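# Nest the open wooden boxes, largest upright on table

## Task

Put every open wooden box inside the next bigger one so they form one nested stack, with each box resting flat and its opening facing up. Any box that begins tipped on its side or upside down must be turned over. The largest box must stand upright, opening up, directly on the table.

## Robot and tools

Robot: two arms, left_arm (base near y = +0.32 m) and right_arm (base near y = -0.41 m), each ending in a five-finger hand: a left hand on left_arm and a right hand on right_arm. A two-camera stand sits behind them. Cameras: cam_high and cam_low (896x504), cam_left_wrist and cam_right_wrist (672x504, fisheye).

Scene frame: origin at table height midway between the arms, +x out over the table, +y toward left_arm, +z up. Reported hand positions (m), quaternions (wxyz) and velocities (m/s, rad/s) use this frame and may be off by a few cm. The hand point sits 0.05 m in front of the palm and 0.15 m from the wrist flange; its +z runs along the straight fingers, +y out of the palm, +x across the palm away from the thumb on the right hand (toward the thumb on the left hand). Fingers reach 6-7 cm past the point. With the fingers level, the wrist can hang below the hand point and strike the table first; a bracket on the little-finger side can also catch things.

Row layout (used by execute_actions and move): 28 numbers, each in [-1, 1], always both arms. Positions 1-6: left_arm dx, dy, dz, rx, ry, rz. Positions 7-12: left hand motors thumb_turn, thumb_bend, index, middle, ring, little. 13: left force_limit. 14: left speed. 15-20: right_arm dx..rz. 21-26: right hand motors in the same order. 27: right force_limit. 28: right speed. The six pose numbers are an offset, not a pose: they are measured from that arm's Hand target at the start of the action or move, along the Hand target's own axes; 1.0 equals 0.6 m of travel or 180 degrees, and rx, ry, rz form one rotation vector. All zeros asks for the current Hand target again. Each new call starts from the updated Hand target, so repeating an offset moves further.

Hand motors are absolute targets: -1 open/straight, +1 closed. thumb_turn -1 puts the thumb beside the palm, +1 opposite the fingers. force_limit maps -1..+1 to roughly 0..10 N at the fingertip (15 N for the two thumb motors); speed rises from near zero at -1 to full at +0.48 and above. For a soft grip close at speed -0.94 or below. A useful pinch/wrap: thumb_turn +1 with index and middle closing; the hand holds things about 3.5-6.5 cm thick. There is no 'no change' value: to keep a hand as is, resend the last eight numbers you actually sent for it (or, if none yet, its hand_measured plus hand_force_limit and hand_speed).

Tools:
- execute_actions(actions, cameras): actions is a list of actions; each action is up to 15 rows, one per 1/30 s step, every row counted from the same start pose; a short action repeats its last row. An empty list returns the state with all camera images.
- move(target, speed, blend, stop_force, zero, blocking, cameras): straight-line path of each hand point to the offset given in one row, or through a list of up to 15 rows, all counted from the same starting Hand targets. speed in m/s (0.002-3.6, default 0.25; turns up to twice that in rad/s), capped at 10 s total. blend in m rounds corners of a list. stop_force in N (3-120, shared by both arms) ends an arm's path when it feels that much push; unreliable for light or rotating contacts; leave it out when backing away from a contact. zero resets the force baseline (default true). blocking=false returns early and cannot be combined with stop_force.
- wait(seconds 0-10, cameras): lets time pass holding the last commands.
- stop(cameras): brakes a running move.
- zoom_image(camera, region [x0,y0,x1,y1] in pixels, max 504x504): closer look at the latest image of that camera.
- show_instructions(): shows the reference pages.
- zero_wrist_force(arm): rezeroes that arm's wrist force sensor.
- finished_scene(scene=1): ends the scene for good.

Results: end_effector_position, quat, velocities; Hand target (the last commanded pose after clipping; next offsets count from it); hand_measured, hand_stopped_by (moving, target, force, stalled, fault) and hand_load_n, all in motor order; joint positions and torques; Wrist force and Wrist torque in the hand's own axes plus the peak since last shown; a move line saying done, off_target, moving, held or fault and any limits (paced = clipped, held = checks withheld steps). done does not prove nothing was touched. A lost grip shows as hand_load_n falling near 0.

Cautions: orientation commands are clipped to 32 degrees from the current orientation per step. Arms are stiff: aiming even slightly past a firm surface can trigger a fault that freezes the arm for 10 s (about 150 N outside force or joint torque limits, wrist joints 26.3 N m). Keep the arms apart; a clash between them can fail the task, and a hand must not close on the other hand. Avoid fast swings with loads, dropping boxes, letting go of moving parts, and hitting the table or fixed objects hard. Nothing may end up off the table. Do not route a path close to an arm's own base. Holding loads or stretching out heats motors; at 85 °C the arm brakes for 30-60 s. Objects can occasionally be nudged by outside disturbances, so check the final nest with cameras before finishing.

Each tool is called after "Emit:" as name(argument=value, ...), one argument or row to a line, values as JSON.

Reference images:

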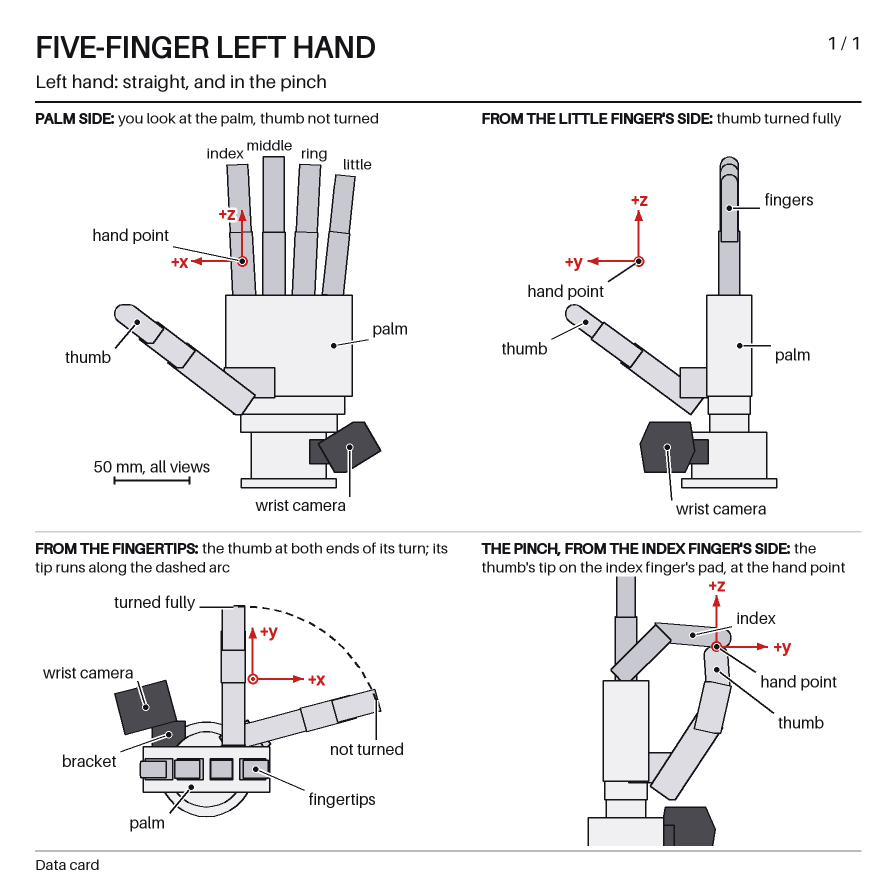

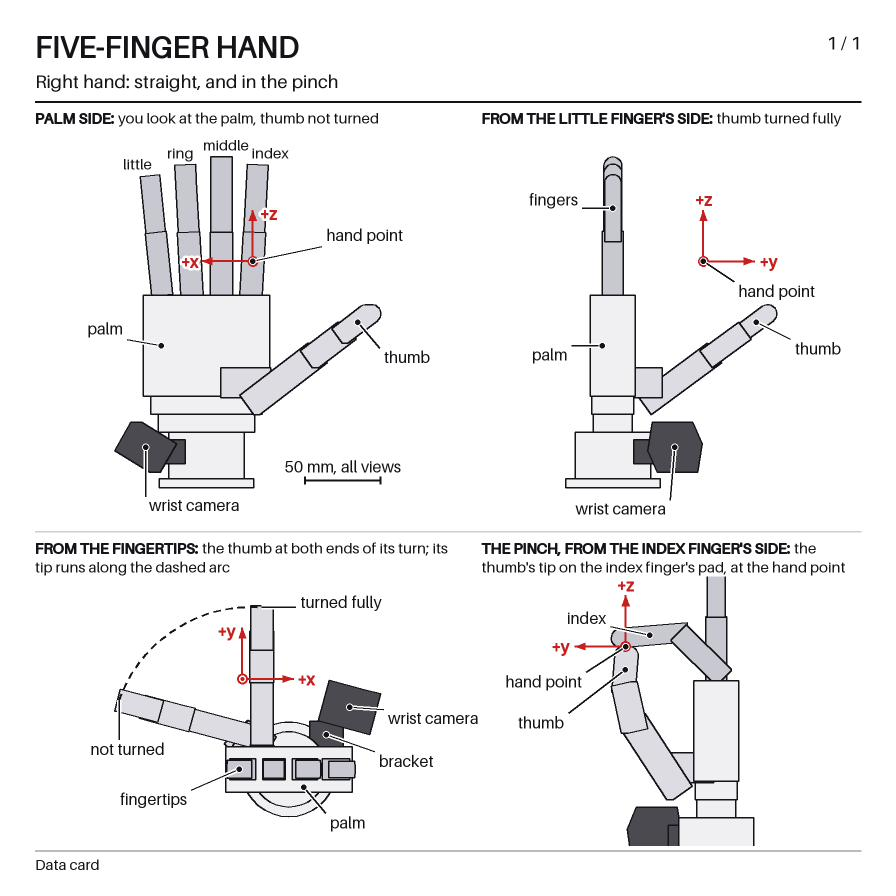

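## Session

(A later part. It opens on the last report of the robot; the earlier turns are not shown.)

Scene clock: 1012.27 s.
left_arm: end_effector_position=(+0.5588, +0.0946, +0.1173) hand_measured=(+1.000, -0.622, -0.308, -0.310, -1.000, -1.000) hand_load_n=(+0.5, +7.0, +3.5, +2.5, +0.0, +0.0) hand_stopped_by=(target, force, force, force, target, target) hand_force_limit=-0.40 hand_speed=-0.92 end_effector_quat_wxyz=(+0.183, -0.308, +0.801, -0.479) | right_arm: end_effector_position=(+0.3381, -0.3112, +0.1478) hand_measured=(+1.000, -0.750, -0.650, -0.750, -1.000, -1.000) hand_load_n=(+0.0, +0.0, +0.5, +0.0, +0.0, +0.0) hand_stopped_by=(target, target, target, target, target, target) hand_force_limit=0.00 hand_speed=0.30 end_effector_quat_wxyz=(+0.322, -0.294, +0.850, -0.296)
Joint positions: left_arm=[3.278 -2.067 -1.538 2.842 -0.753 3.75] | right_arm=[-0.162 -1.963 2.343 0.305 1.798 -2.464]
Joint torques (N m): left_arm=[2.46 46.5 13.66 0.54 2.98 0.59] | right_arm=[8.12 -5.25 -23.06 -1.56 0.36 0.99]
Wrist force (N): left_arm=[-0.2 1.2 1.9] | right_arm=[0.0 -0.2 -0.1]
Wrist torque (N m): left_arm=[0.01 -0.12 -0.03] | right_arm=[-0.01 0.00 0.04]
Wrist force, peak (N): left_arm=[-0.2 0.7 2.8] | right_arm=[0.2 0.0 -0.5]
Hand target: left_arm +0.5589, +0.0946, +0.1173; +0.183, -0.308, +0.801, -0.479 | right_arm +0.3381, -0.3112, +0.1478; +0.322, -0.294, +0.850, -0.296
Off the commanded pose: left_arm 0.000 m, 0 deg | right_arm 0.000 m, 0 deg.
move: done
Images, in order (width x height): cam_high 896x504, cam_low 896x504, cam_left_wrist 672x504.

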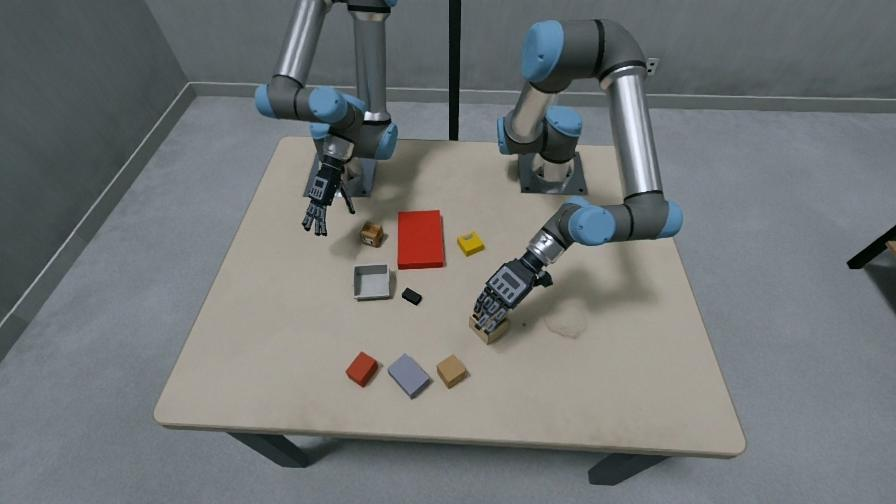

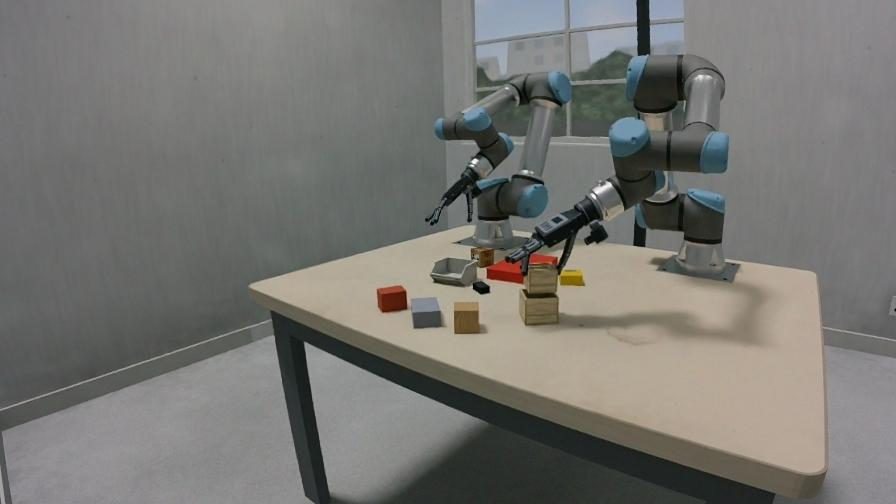

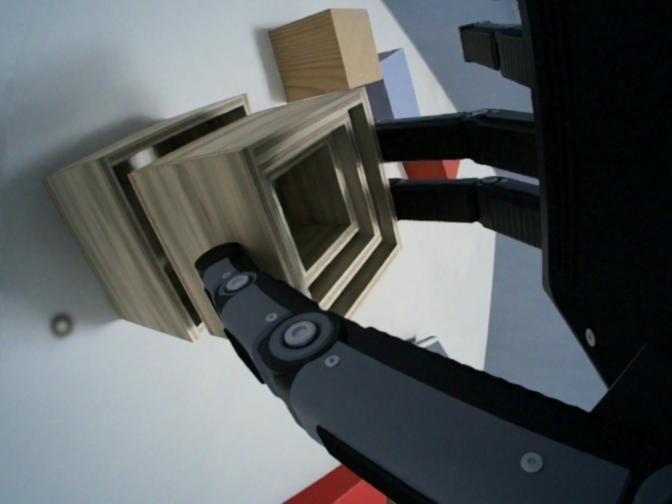

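Emit:
move(
  target=[-0.00167,0.00889,0.00813,0,0,0,1,-0.3,-0.1,-0.2,-1,-1,-0.4,-0.92,0,0,0,0,0,0,1,-0.75,-0.65,-0.75,-1,-1,0,0.3],
  speed=0.03,
  stop_force=3,
  cameras=["cam_low","cam_left_wrist"],
)

Emit:
zoom_image(
  camera="cam_low",
  region=[512, 256, 566, 330],
)

Emit:
zoom_image(
  camera="cam_left_wrist",
  region=[50, 130, 170, 230],
)

Emit:
zoom_image(
  camera="cam_left_wrist",
  region=[30, 80, 270, 350],
)

Scene clock: 1082.67 s.
left_arm: end_effector_position=(+0.5608, +0.0939, +0.1103) hand_measured=(+1.000, -0.622, -0.308, -0.310, -1.000, -1.000) hand_load_n=(+0.0, +7.0, +3.5, +3.0, +0.0, +0.0) hand_stopped_by=(target, force, force, force, target, target) hand_force_limit=-0.40 hand_speed=-0.92 end_effector_quat_wxyz=(+0.183, -0.308, +0.801, -0.479) | right_arm: end_effector_position=(+0.3381, -0.3112, +0.1478) hand_measured=(+1.000, -0.750, -0.650, -0.750, -1.000, -1.000) hand_load_n=(+0.0, +0.0, +0.0, +0.0, +0.0, +0.0) hand_stopped_by=(target, target, target, target, target, target) hand_force_limit=0.00 hand_speed=0.30 end_effector_quat_wxyz=(+0.322, -0.294, +0.850, -0.296)
Joint positions: left_arm=[3.276 -2.079 -1.54 2.856 -0.754 3.748] | right_arm=[-0.162 -1.963 2.343 0.305 1.798 -2.464]
Joint torques (N m): left_arm=[1.76 47.92 13.06 -2.35 0.24 0.68] | right_arm=[7.52 -5.25 -22.17 -1.59 0.42 0.96]
Wrist force (N): left_arm=[-0.1 1.2 1.7] | right_arm=[0.1 0.1 -0.2]
Wrist torque (N m): left_arm=[0.01 -0.14 0.04] | right_arm=[0.04 -0.01 0.06]
Wrist force, peak (N): left_arm=[-0.4 1.3 2.0] | right_arm=[0.2 -0.3 -0.3]
Hand target: left_arm +0.5608, +0.0939, +0.1103; +0.183, -0.308, +0.801, -0.479 | right_arm +0.3381, -0.3112, +0.1478; +0.322, -0.294, +0.850, -0.296
Off the commanded pose: left_arm 0.000 m, 0 deg | right_arm 0.000 m, 0 deg.
move: done
Images, in order (width x height): cam_low 896x504, cam_left_wrist 672x504.

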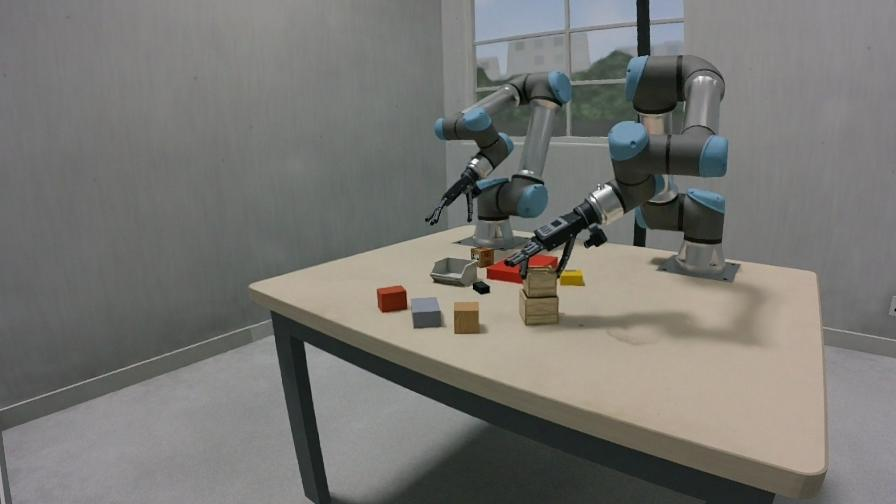

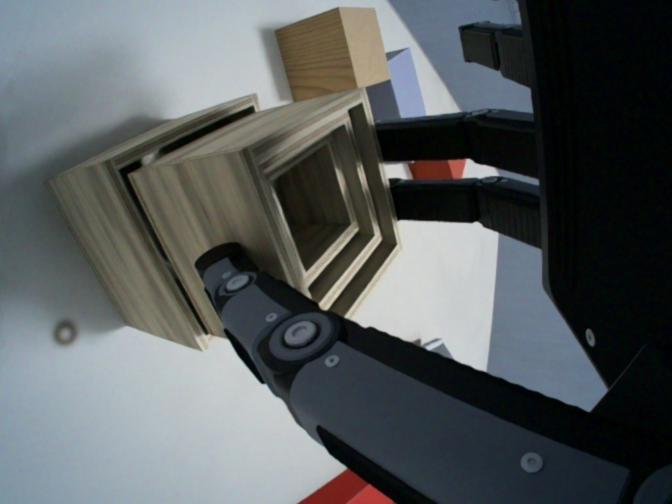

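Scaled by 6.811 from the camera's 896x504 image, which has a finer 1280x720 frame.

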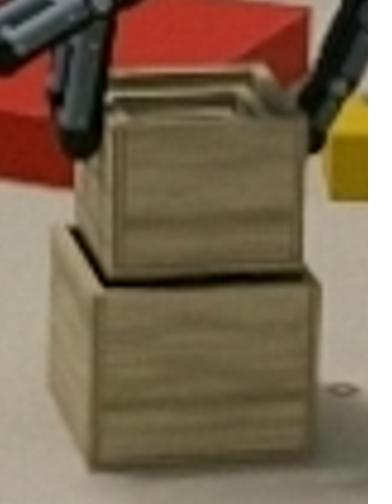

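Scaled by 4.200 from the camera's 672x504 image, which has a finer 960x720 frame.

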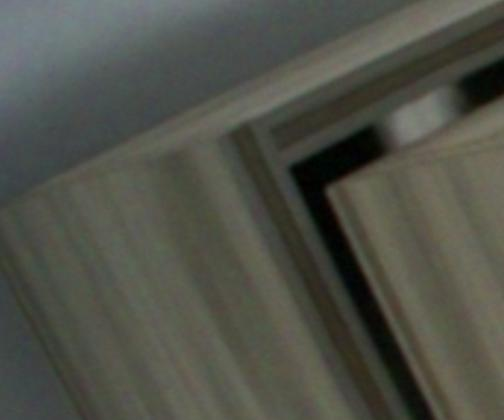

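Scaled by 1.867 from the camera's 672x504 image, which has a finer 960x720 frame.

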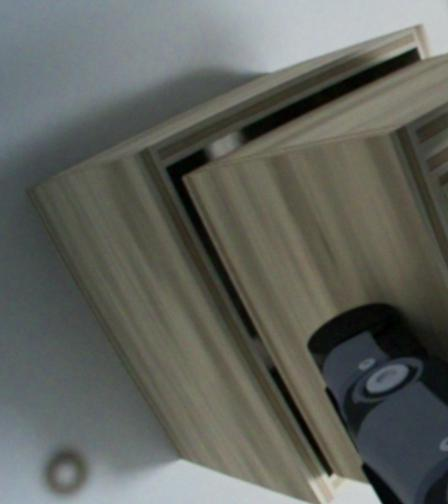

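Emit:
move(
  target=[-0.00133,0.01114,0.00744,0,0,0,1,-0.3,-0.1,-0.2,-1,-1,-0.4,-0.92,0,0,0,0,0,0,1,-0.75,-0.65,-0.75,-1,-1,0,0.3],
  speed=0.012,
  stop_force=3,
  cameras=["cam_low","cam_left_wrist"],
)

Emit:
zoom_image(
  camera="cam_low",
  region=[512, 256, 566, 330],
)

Emit:
zoom_image(
  camera="cam_left_wrist",
  region=[30, 80, 270, 350],
)

Scene clock: 1095.50 s.
left_arm: end_effector_position=(+0.5619, +0.0939, +0.1023) hand_measured=(+1.000, -0.622, -0.308, -0.310, -1.000, -1.000) hand_load_n=(+0.5, +7.0, +3.5, +3.0, -0.5, +0.0) hand_stopped_by=(target, force, force, force, target, target) hand_force_limit=-0.40 hand_speed=-0.92 end_effector_quat_wxyz=(+0.183, -0.308, +0.801, -0.479) | right_arm: end_effector_position=(+0.3381, -0.3112, +0.1478) hand_measured=(+1.000, -0.750, -0.650, -0.750, -1.000, -1.000) hand_load_n=(+0.0, +0.0, +0.0, +0.0, +0.0, +0.0) hand_stopped_by=(target, target, target, target, target, target) hand_force_limit=0.00 hand_speed=0.30 end_effector_quat_wxyz=(+0.322, -0.294, +0.850, -0.296)
Joint positions: left_arm=[3.275 -2.09 -1.545 2.873 -0.754 3.747] | right_arm=[-0.162 -1.963 2.343 0.305 1.798 -2.464]
Joint torques (N m): left_arm=[-5.95 48.08 25.97 -2.35 -1.23 -1.21] | right_arm=[8.06 -5.45 -22.54 -1.64 0.38 0.89]
Wrist force (N): left_arm=[-0.2 1.0 1.8] | right_arm=[0.1 0.2 -0.2]
Wrist torque (N m): left_arm=[-0.02 -0.11 0.04] | right_arm=[0.04 -0.02 0.06]
Wrist force, peak (N): left_arm=[-0.2 1.5 2.0] | right_arm=[0.5 0.0 -0.5]
Hand target: left_arm +0.5619, +0.0939, +0.1023; +0.183, -0.308, +0.801, -0.479 | right_arm +0.3381, -0.3112, +0.1478; +0.322, -0.294, +0.850, -0.296
Off the commanded pose: left_arm 0.000 m, 0 deg | right_arm 0.000 m, 0 deg.
move: done
Images, in order (width x height): cam_low 896x504, cam_left_wrist 672x504.

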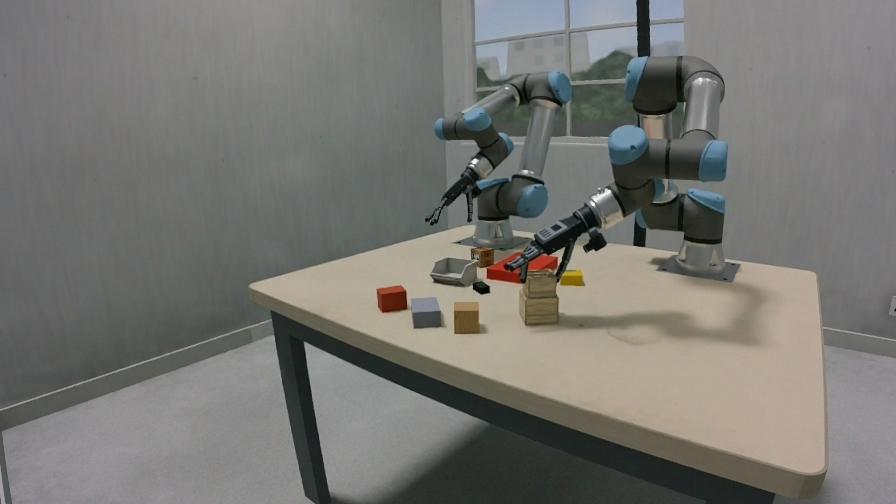

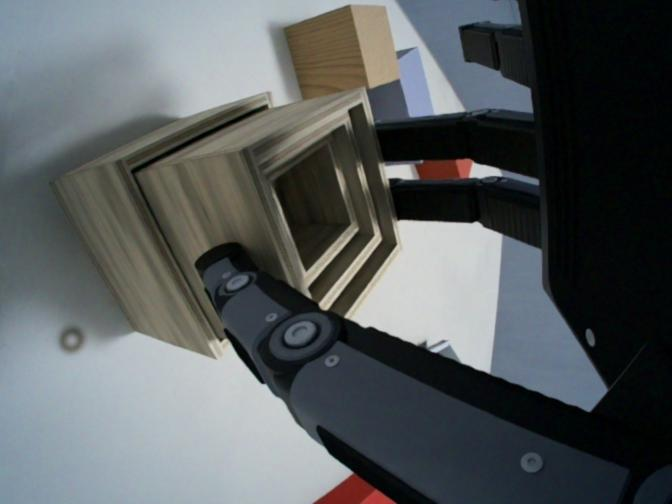

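Scaled by 6.811 from the camera's 896x504 image, which has a finer 1280x720 frame.

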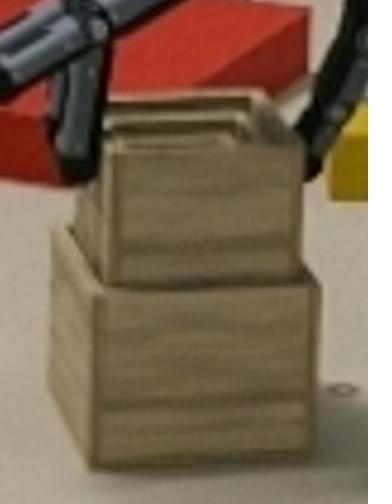

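Scaled by 1.867 from the camera's 672x504 image, which has a finer 960x720 frame.

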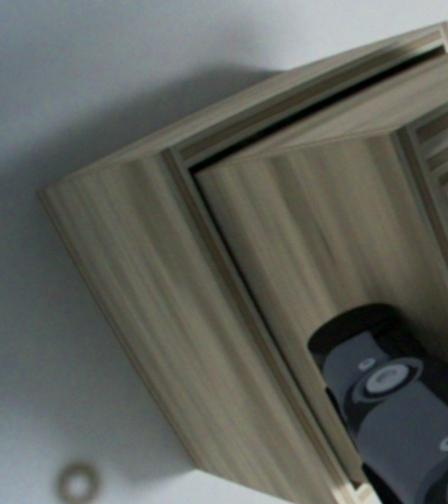

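Emit:
move(
  target=[0,0.04856,0.02582,0,0,0,1,-0.3,-0.1,-0.2,-1,-1,-0.4,-0.92,0,0,0,0,0,0,1,-0.75,-0.65,-0.75,-1,-1,0,0.3],
  speed=0.013,
  stop_force=3,
  cameras=["cam_low","cam_left_wrist"],
)

Emit:
zoom_image(
  camera="cam_low",
  region=[512, 256, 566, 330],
)

Emit:
zoom_image(
  camera="cam_left_wrist",
  region=[30, 80, 330, 380],
)

Scene clock: 1101.10 s.
left_arm: end_effector_position=(+0.5618, +0.0939, +0.0787) hand_measured=(+1.000, -0.622, -0.308, -0.310, -1.000, -1.000) hand_load_n=(+0.5, +6.5, +3.5, +3.0, +0.0, +0.0) hand_stopped_by=(target, force, force, force, target, target) hand_force_limit=-0.40 hand_speed=-0.92 end_effector_quat_wxyz=(+0.183, -0.308, +0.801, -0.479) | right_arm: end_effector_position=(+0.3381, -0.3112, +0.1478) hand_measured=(+1.000, -0.750, -0.650, -0.750, -1.000, -1.000) hand_load_n=(+0.0, +0.0, +0.0, +0.0, +0.0, +0.0) hand_stopped_by=(target, target, target, target, target, target) hand_force_limit=0.00 hand_speed=0.30 end_effector_quat_wxyz=(+0.322, -0.294, +0.850, -0.296)
Joint positions: left_arm=[3.276 -2.117 -1.57 2.925 -0.754 3.748] | right_arm=[-0.162 -1.963 2.343 0.305 1.798 -2.464]
Joint torques (N m): left_arm=[1.45 47.33 25.3 -1.71 1.59 0.58] | right_arm=[7.48 -5.63 -21.23 -1.59 0.2 0.93]
Wrist force (N): left_arm=[-0.2 -0.9 0.1] | right_arm=[0.3 -0.1 -0.2]
Wrist torque (N m): left_arm=[-0.10 -0.14 0.06] | right_arm=[-0.01 -0.04 0.07]
Wrist force, peak (N): left_arm=[0.2 -7.3 -5.3] | right_arm=[0.4 0.2 -0.2]
Hand target: left_arm +0.5618, +0.0939, +0.0787; +0.183, -0.308, +0.801, -0.479 (not the last commanded pose) | right_arm +0.3381, -0.3112, +0.1478; +0.322, -0.294, +0.850, -0.296
Off the commanded pose: left_arm 0.009 m, 0 deg | right_arm 0.000 m, 0 deg.
move: contact (left_arm)
Images, in order (width x height): cam_low 896x504, cam_left_wrist 672x504.

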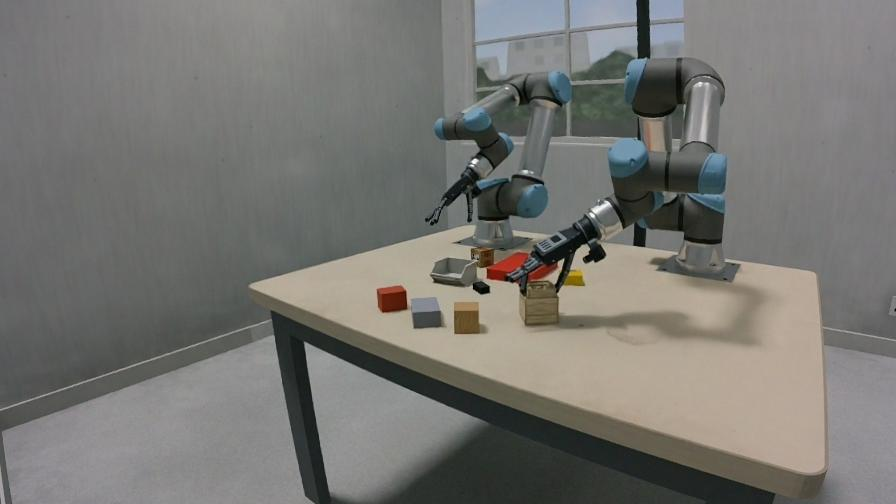

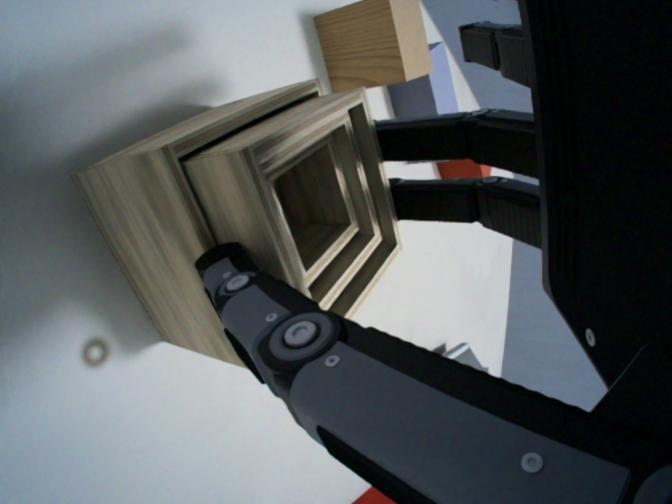

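Scaled by 6.811 from the camera's 896x504 image, which has a finer 1280x720 frame.

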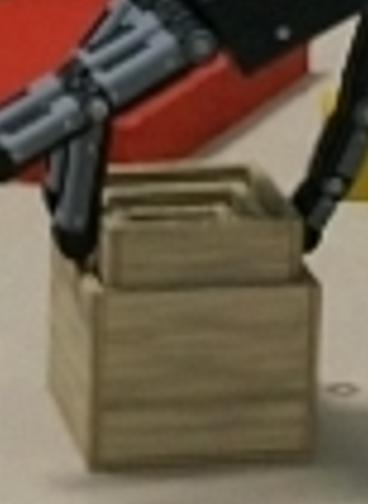

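Scaled by 1.680 from the camera's 672x504 image, which has a finer 960x720 frame.

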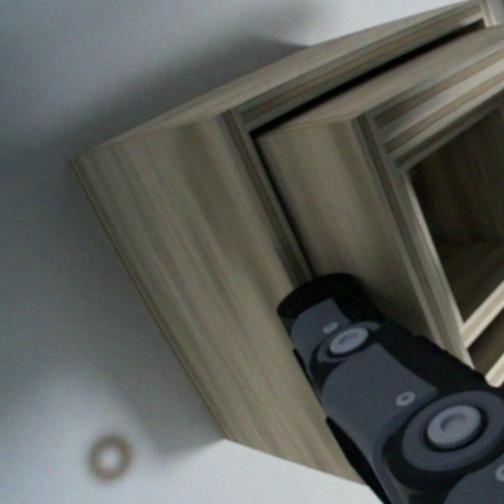

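Emit:
move(
  target=[0,-0.00147,-0.00078,0,0,0,1,-0.3,-0.1,-0.2,-1,-1,-0.4,-0.92,0,0,0,0,0,0,1,-0.75,-0.65,-0.75,-1,-1,0,0.3],
  speed=0.01,
)

Emit:
move(
  target=[0,0,0,0,0,0,1,-0.3,-0.45,-0.45,-1,-1,-0.4,-0.99,0,0,0,0,0,0,1,-0.75,-0.65,-0.75,-1,-1,0,0.3],
  speed=0.01,
  cameras=["cam_low","cam_left_wrist"],
)

Emit:
zoom_image(
  camera="cam_left_wrist",
  region=[30, 80, 330, 380],
)

Emit:
zoom_image(
  camera="cam_low",
  region=[512, 256, 566, 330],
)

Scene clock: 1113.73 s.
left_arm: end_effector_position=(+0.5618, +0.0939, +0.0797) hand_measured=(+1.000, -0.622, -0.308, -0.310, -1.000, -1.000) hand_load_n=(+0.5, +7.0, +3.5, +3.0, +0.0, +0.0) hand_stopped_by=(target, force, force, force, target, target) hand_force_limit=-0.40 hand_speed=-0.92 end_effector_quat_wxyz=(+0.183, -0.308, +0.801, -0.479) | right_arm: end_effector_position=(+0.3381, -0.3112, +0.1478) hand_measured=(+1.000, -0.750, -0.650, -0.750, -1.000, -1.000) hand_load_n=(+0.0, +0.0, +0.0, +0.0, -0.5, +0.0) hand_stopped_by=(target, target, target, target, target, target) hand_force_limit=0.00 hand_speed=0.30 end_effector_quat_wxyz=(+0.322, -0.294, +0.850, -0.296)
Joint positions: left_arm=[3.276 -2.116 -1.569 2.922 -0.754 3.748] | right_arm=[-0.162 -1.963 2.343 0.305 1.798 -2.464]
Joint torques (N m): left_arm=[-5.04 46.37 24.77 -2.09 0.88 -0.55] | right_arm=[7.41 -5.47 -22.45 -1.65 0.29 0.95]
Wrist force (N): left_arm=[-0.3 0.9 1.8] | right_arm=[0.0 -0.1 -0.1]
Wrist torque (N m): left_arm=[-0.04 -0.12 0.04] | right_arm=[0.00 -0.01 0.05]
Wrist force, peak (N): left_arm=[-0.3 1.3 1.9] | right_arm=[-0.3 0.0 -0.3]
Hand target: left_arm +0.5618, +0.0939, +0.0797; +0.183, -0.308, +0.801, -0.479 | right_arm +0.3381, -0.3112, +0.1478; +0.322, -0.294, +0.850, -0.296
Off the commanded pose: left_arm 0.000 m, 0 deg | right_arm 0.000 m, 0 deg.
move: done

Scene clock: 1118.37 s.
left_arm: end_effector_position=(+0.5618, +0.0939, +0.0797) hand_measured=(+1.000, -0.622, -0.450, -0.450, -1.000, -1.000) hand_load_n=(+0.0, +0.0, +0.0, +0.0, +0.0, +0.0) hand_stopped_by=(target, force, moving, target, target, target) hand_force_limit=-0.40 hand_speed=-0.99 end_effector_quat_wxyz=(+0.183, -0.308, +0.801, -0.479) | right_arm: end_effector_position=(+0.3381, -0.3112, +0.1478) hand_measured=(+1.000, -0.750, -0.650, -0.750, -1.000, -1.000) hand_load_n=(+0.0, +0.0, +0.0, +0.0, +0.0, +0.0) hand_stopped_by=(target, target, target, target, target, target) hand_force_limit=0.00 hand_speed=0.30 end_effector_quat_wxyz=(+0.322, -0.294, +0.850, -0.296)
Joint positions: left_arm=[3.276 -2.116 -1.569 2.922 -0.754 3.748] | right_arm=[-0.162 -1.963 2.343 0.305 1.798 -2.464]
Joint torques (N m): left_arm=[-5.6 27.79 7.98 0.11 -1.26 -1.26] | right_arm=[7.11 -5.55 -21.16 -1.73 0.2 0.89]
Wrist force (N): left_arm=[-0.4 0.4 1.4] | right_arm=[-0.1 0.0 -0.2]
Wrist torque (N m): left_arm=[-0.01 -0.11 0.04] | right_arm=[0.02 0.01 0.04]
Wrist force, peak (N): left_arm=[-0.3 1.3 1.8] | right_arm=[0.1 0.0 -0.5]
Hand target: left_arm +0.5618, +0.0939, +0.0797; +0.183, -0.308, +0.801, -0.479 | right_arm +0.3381, -0.3112, +0.1478; +0.322, -0.294, +0.850, -0.296
Off the commanded pose: left_arm 0.000 m, 0 deg | right_arm 0.000 m, 0 deg.
move: done
Images, in order (width x height): cam_low 896x504, cam_left_wrist 672x504.

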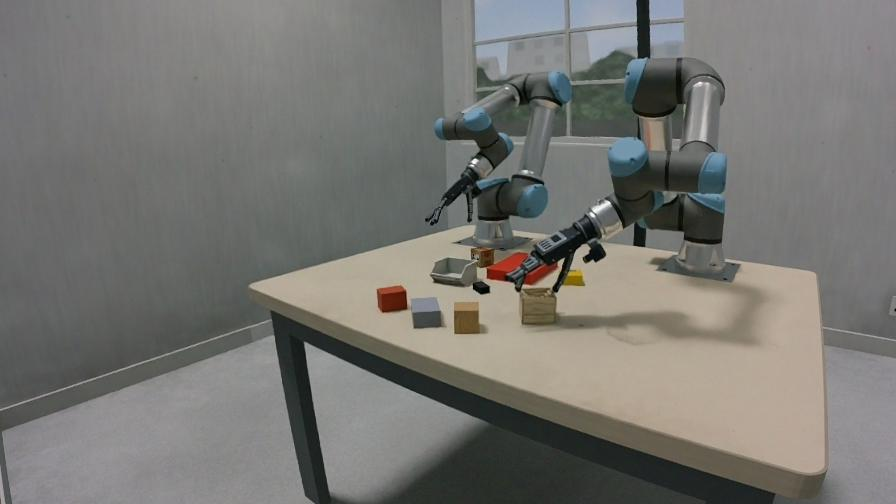

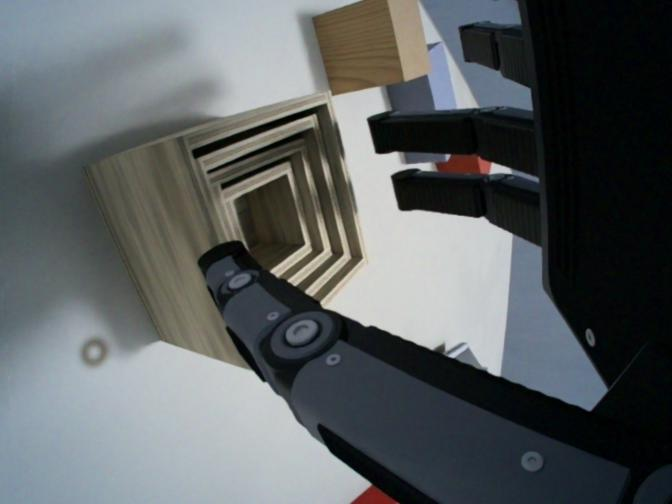

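Scaled by 1.680 from the camera's 672x504 image, which has a finer 960x720 frame.

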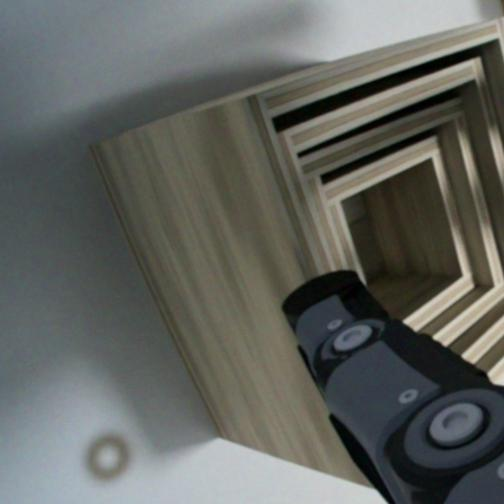

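Scaled by 6.811 from the camera's 896x504 image, which has a finer 1280x720 frame.

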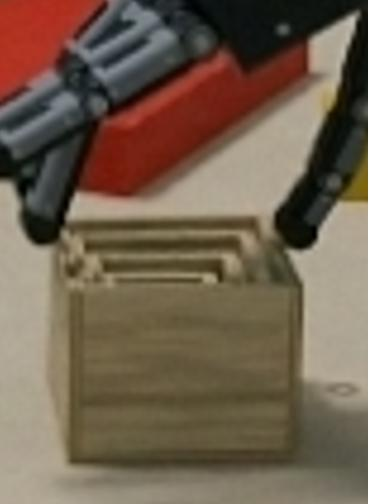

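Emit:
move(
  target=[
    [0,-0.05,-0.0266,0,0,0,1,-0.3,-0.45,-0.45,-1,-1,-0.4,-0.99,0,0,0,0,0,0,1,-0.75,-0.65,-0.75,-1,-1,0,0.3],
    [0,-0.20,-0.1065,0,0,0,1,-0.3,-0.45,-0.45,-1,-1,-0.4,-0.99,0,0,0,0,0,0,1,-0.75,-0.65,-0.75,-1,-1,0,0.3],
  ],
  speed=[0.05,0.12],
  blend=0.01,
  cameras=["cam_high","cam_low","cam_left_wrist"],
)

Emit:
zoom_image(
  camera="cam_left_wrist",
  region=[0, 80, 300, 380],
)

Emit:
zoom_image(
  camera="cam_low",
  region=[512, 256, 566, 330],
)

Emit:
zoom_image(
  camera="cam_high",
  region=[450, 280, 530, 360],
)

Scene clock: 1124.83 s.
left_arm: end_effector_position=(+0.5623, +0.0937, +0.2157) hand_measured=(+1.000, -0.622, -0.450, -0.450, -1.000, -1.000) hand_load_n=(+0.0, +0.0, +0.0, +0.0, +0.0, +0.0) hand_stopped_by=(target, force, target, target, target, target) hand_force_limit=-0.40 hand_speed=-0.99 end_effector_quat_wxyz=(+0.183, -0.308, +0.801, -0.480) | right_arm: end_effector_position=(+0.3381, -0.3112, +0.1478) hand_measured=(+1.000, -0.750, -0.650, -0.750, -1.000, -1.000) hand_load_n=(+0.0, +0.0, +0.0, +0.0, +0.0, +0.0) hand_stopped_by=(target, target, target, target, target, target) hand_force_limit=0.00 hand_speed=0.30 end_effector_quat_wxyz=(+0.322, -0.294, +0.850, -0.296)
Joint positions: left_arm=[3.275 -1.995 -1.379 2.613 -0.755 3.747] | right_arm=[-0.162 -1.963 2.343 0.305 1.798 -2.464]
Joint torques (N m): left_arm=[-4.85 22.88 9.76 -0.59 -1.48 0.87] | right_arm=[7.09 -5.61 -21.8 -1.55 0.16 0.93]
Wrist force (N): left_arm=[-0.3 0.2 1.4] | right_arm=[0.2 0.2 -0.1]
Wrist torque (N m): left_arm=[-0.03 -0.13 0.03] | right_arm=[0.04 -0.04 0.06]
Wrist force, peak (N): left_arm=[-0.5 0.8 1.7] | right_arm=[-0.3 -0.1 -0.5]
Hand target: left_arm +0.5623, +0.0937, +0.2157; +0.183, -0.308, +0.801, -0.479 | right_arm +0.3381, -0.3112, +0.1478; +0.322, -0.294, +0.850, -0.296
Off the commanded pose: left_arm 0.000 m, 0 deg | right_arm 0.000 m, 0 deg.
move: done
Images, in order (width x height): cam_high 896x504, cam_low 896x504, cam_left_wrist 672x504.

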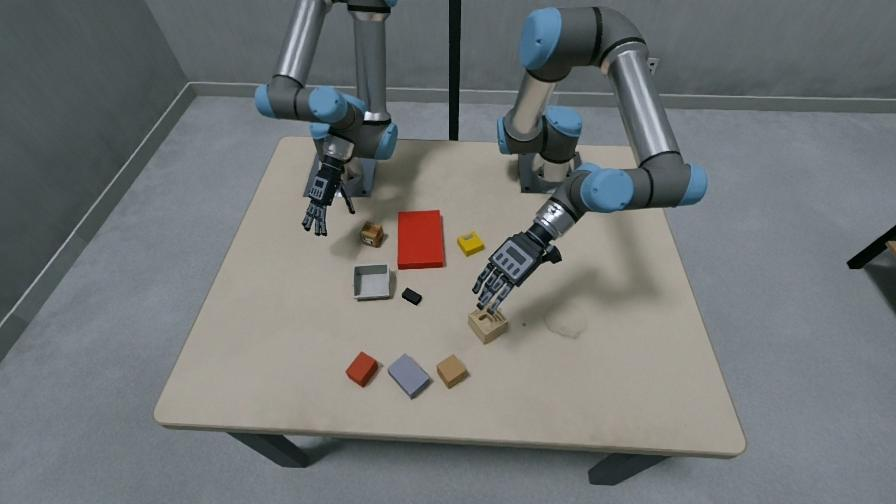

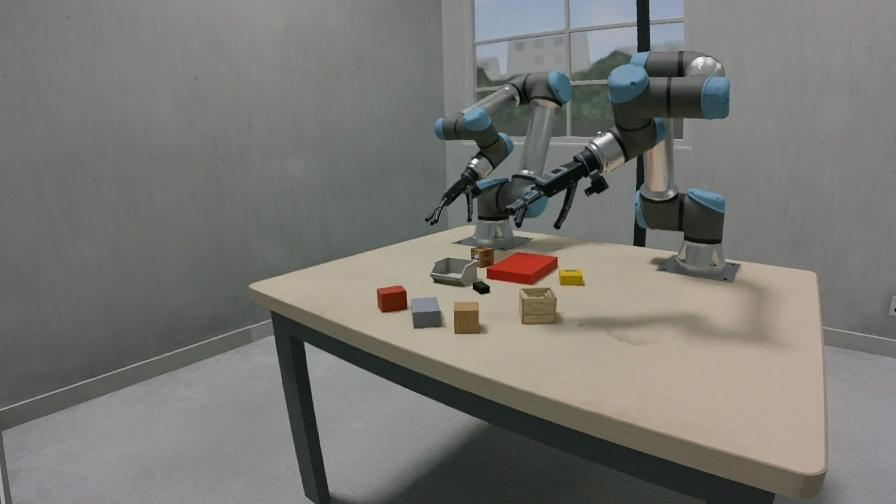

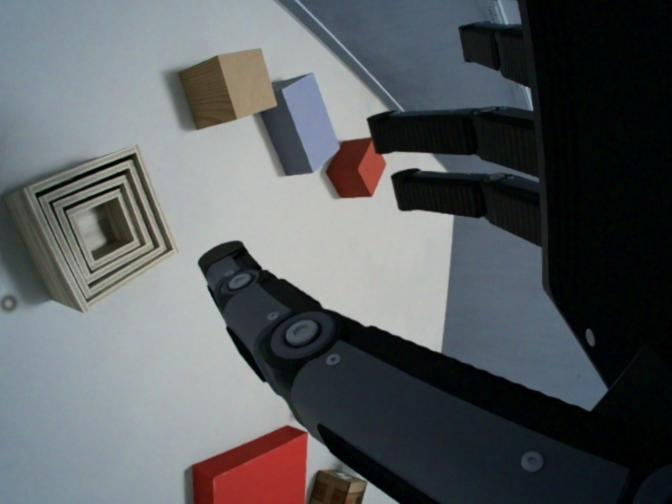

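Scaled by 1.680 from the camera's 672x504 image, which has a finer 960x720 frame.

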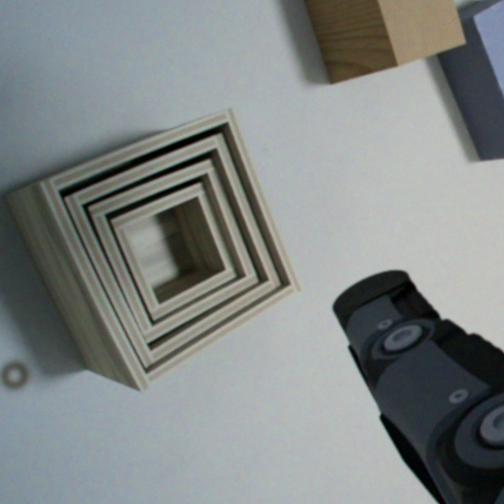

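Scaled by 6.811 from the camera's 896x504 image, which has a finer 1280x720 frame.

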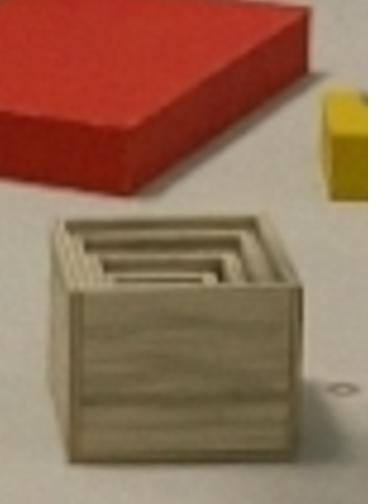

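Scaled by 6.300 from the camera's 896x504 image, which has a finer 1280x720 frame.

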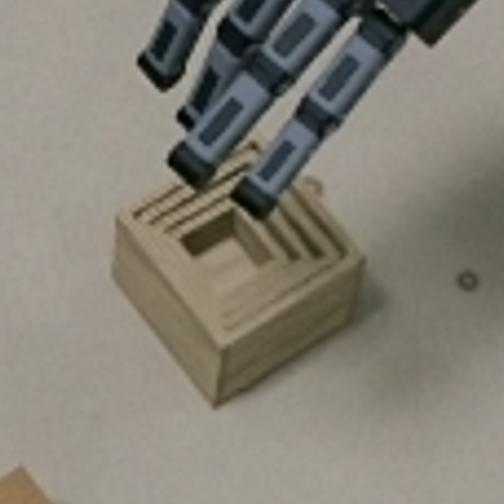

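Emit:
zoom_image(
  camera="cam_high",
  region=[345, 210, 405, 260],
)

Emit:
zoom_image(
  camera="cam_low",
  region=[455, 235, 515, 300],
)

Emit:
zoom_image(
  camera="cam_high",
  region=[420, 340, 490, 400],
)

Emit:
zoom_image(
  camera="cam_high",
  region=[445, 220, 505, 265],
)

Scaled by 8.400 from the camera's 896x504 image, which has a finer 1280x720 frame.

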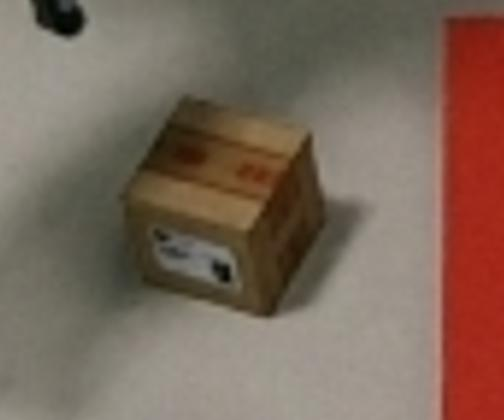

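Scaled by 7.754 from the camera's 896x504 image, which has a finer 1280x720 frame.

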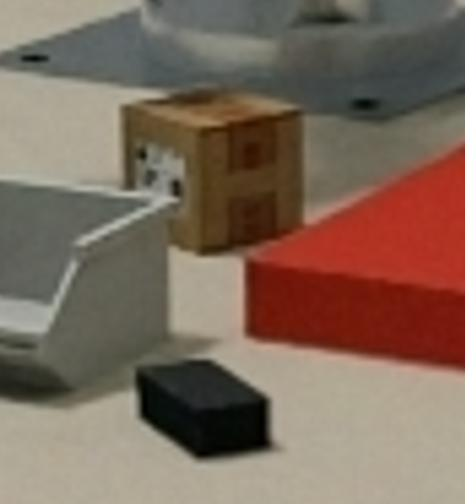

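Scaled by 7.200 from the camera's 896x504 image, which has a finer 1280x720 frame.

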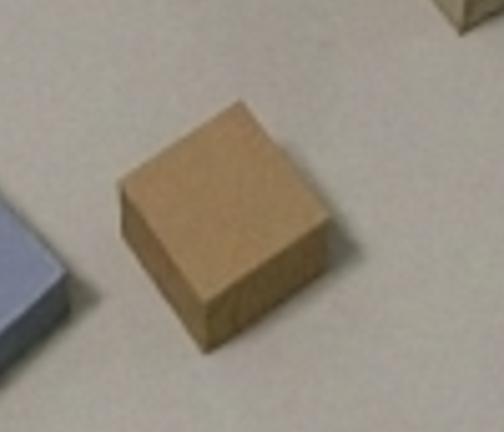

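Scaled by 8.400 from the camera's 896x504 image, which has a finer 1280x720 frame.

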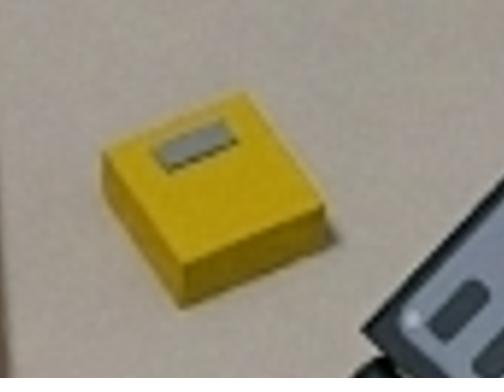

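Emit:
zoom_image(
  camera="cam_left_wrist",
  region=[0, 130, 190, 320],
)

Emit:
zoom_image(
  camera="cam_low",
  region=[515, 280, 560, 328],
)

Scaled by 2.653 from the camera's 672x504 image, which has a finer 960x720 frame.

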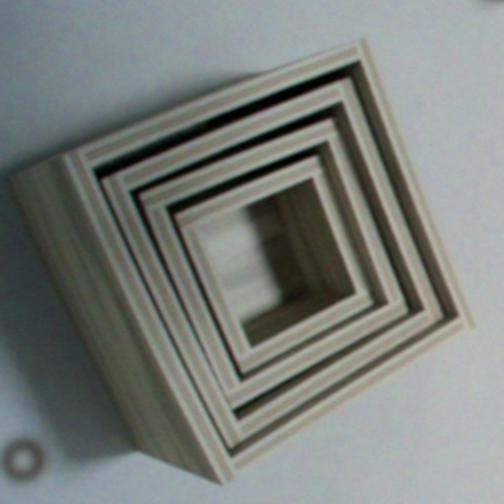

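Scaled by 10.500 from the camera's 896x504 image, which has a finer 1280x720 frame.

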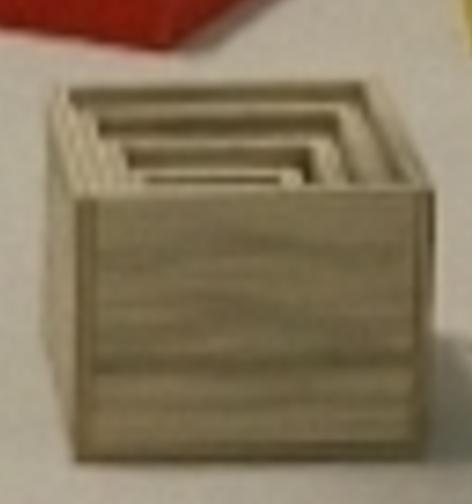

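Emit:
finished_scene(
)

The scene is finished: the task was done.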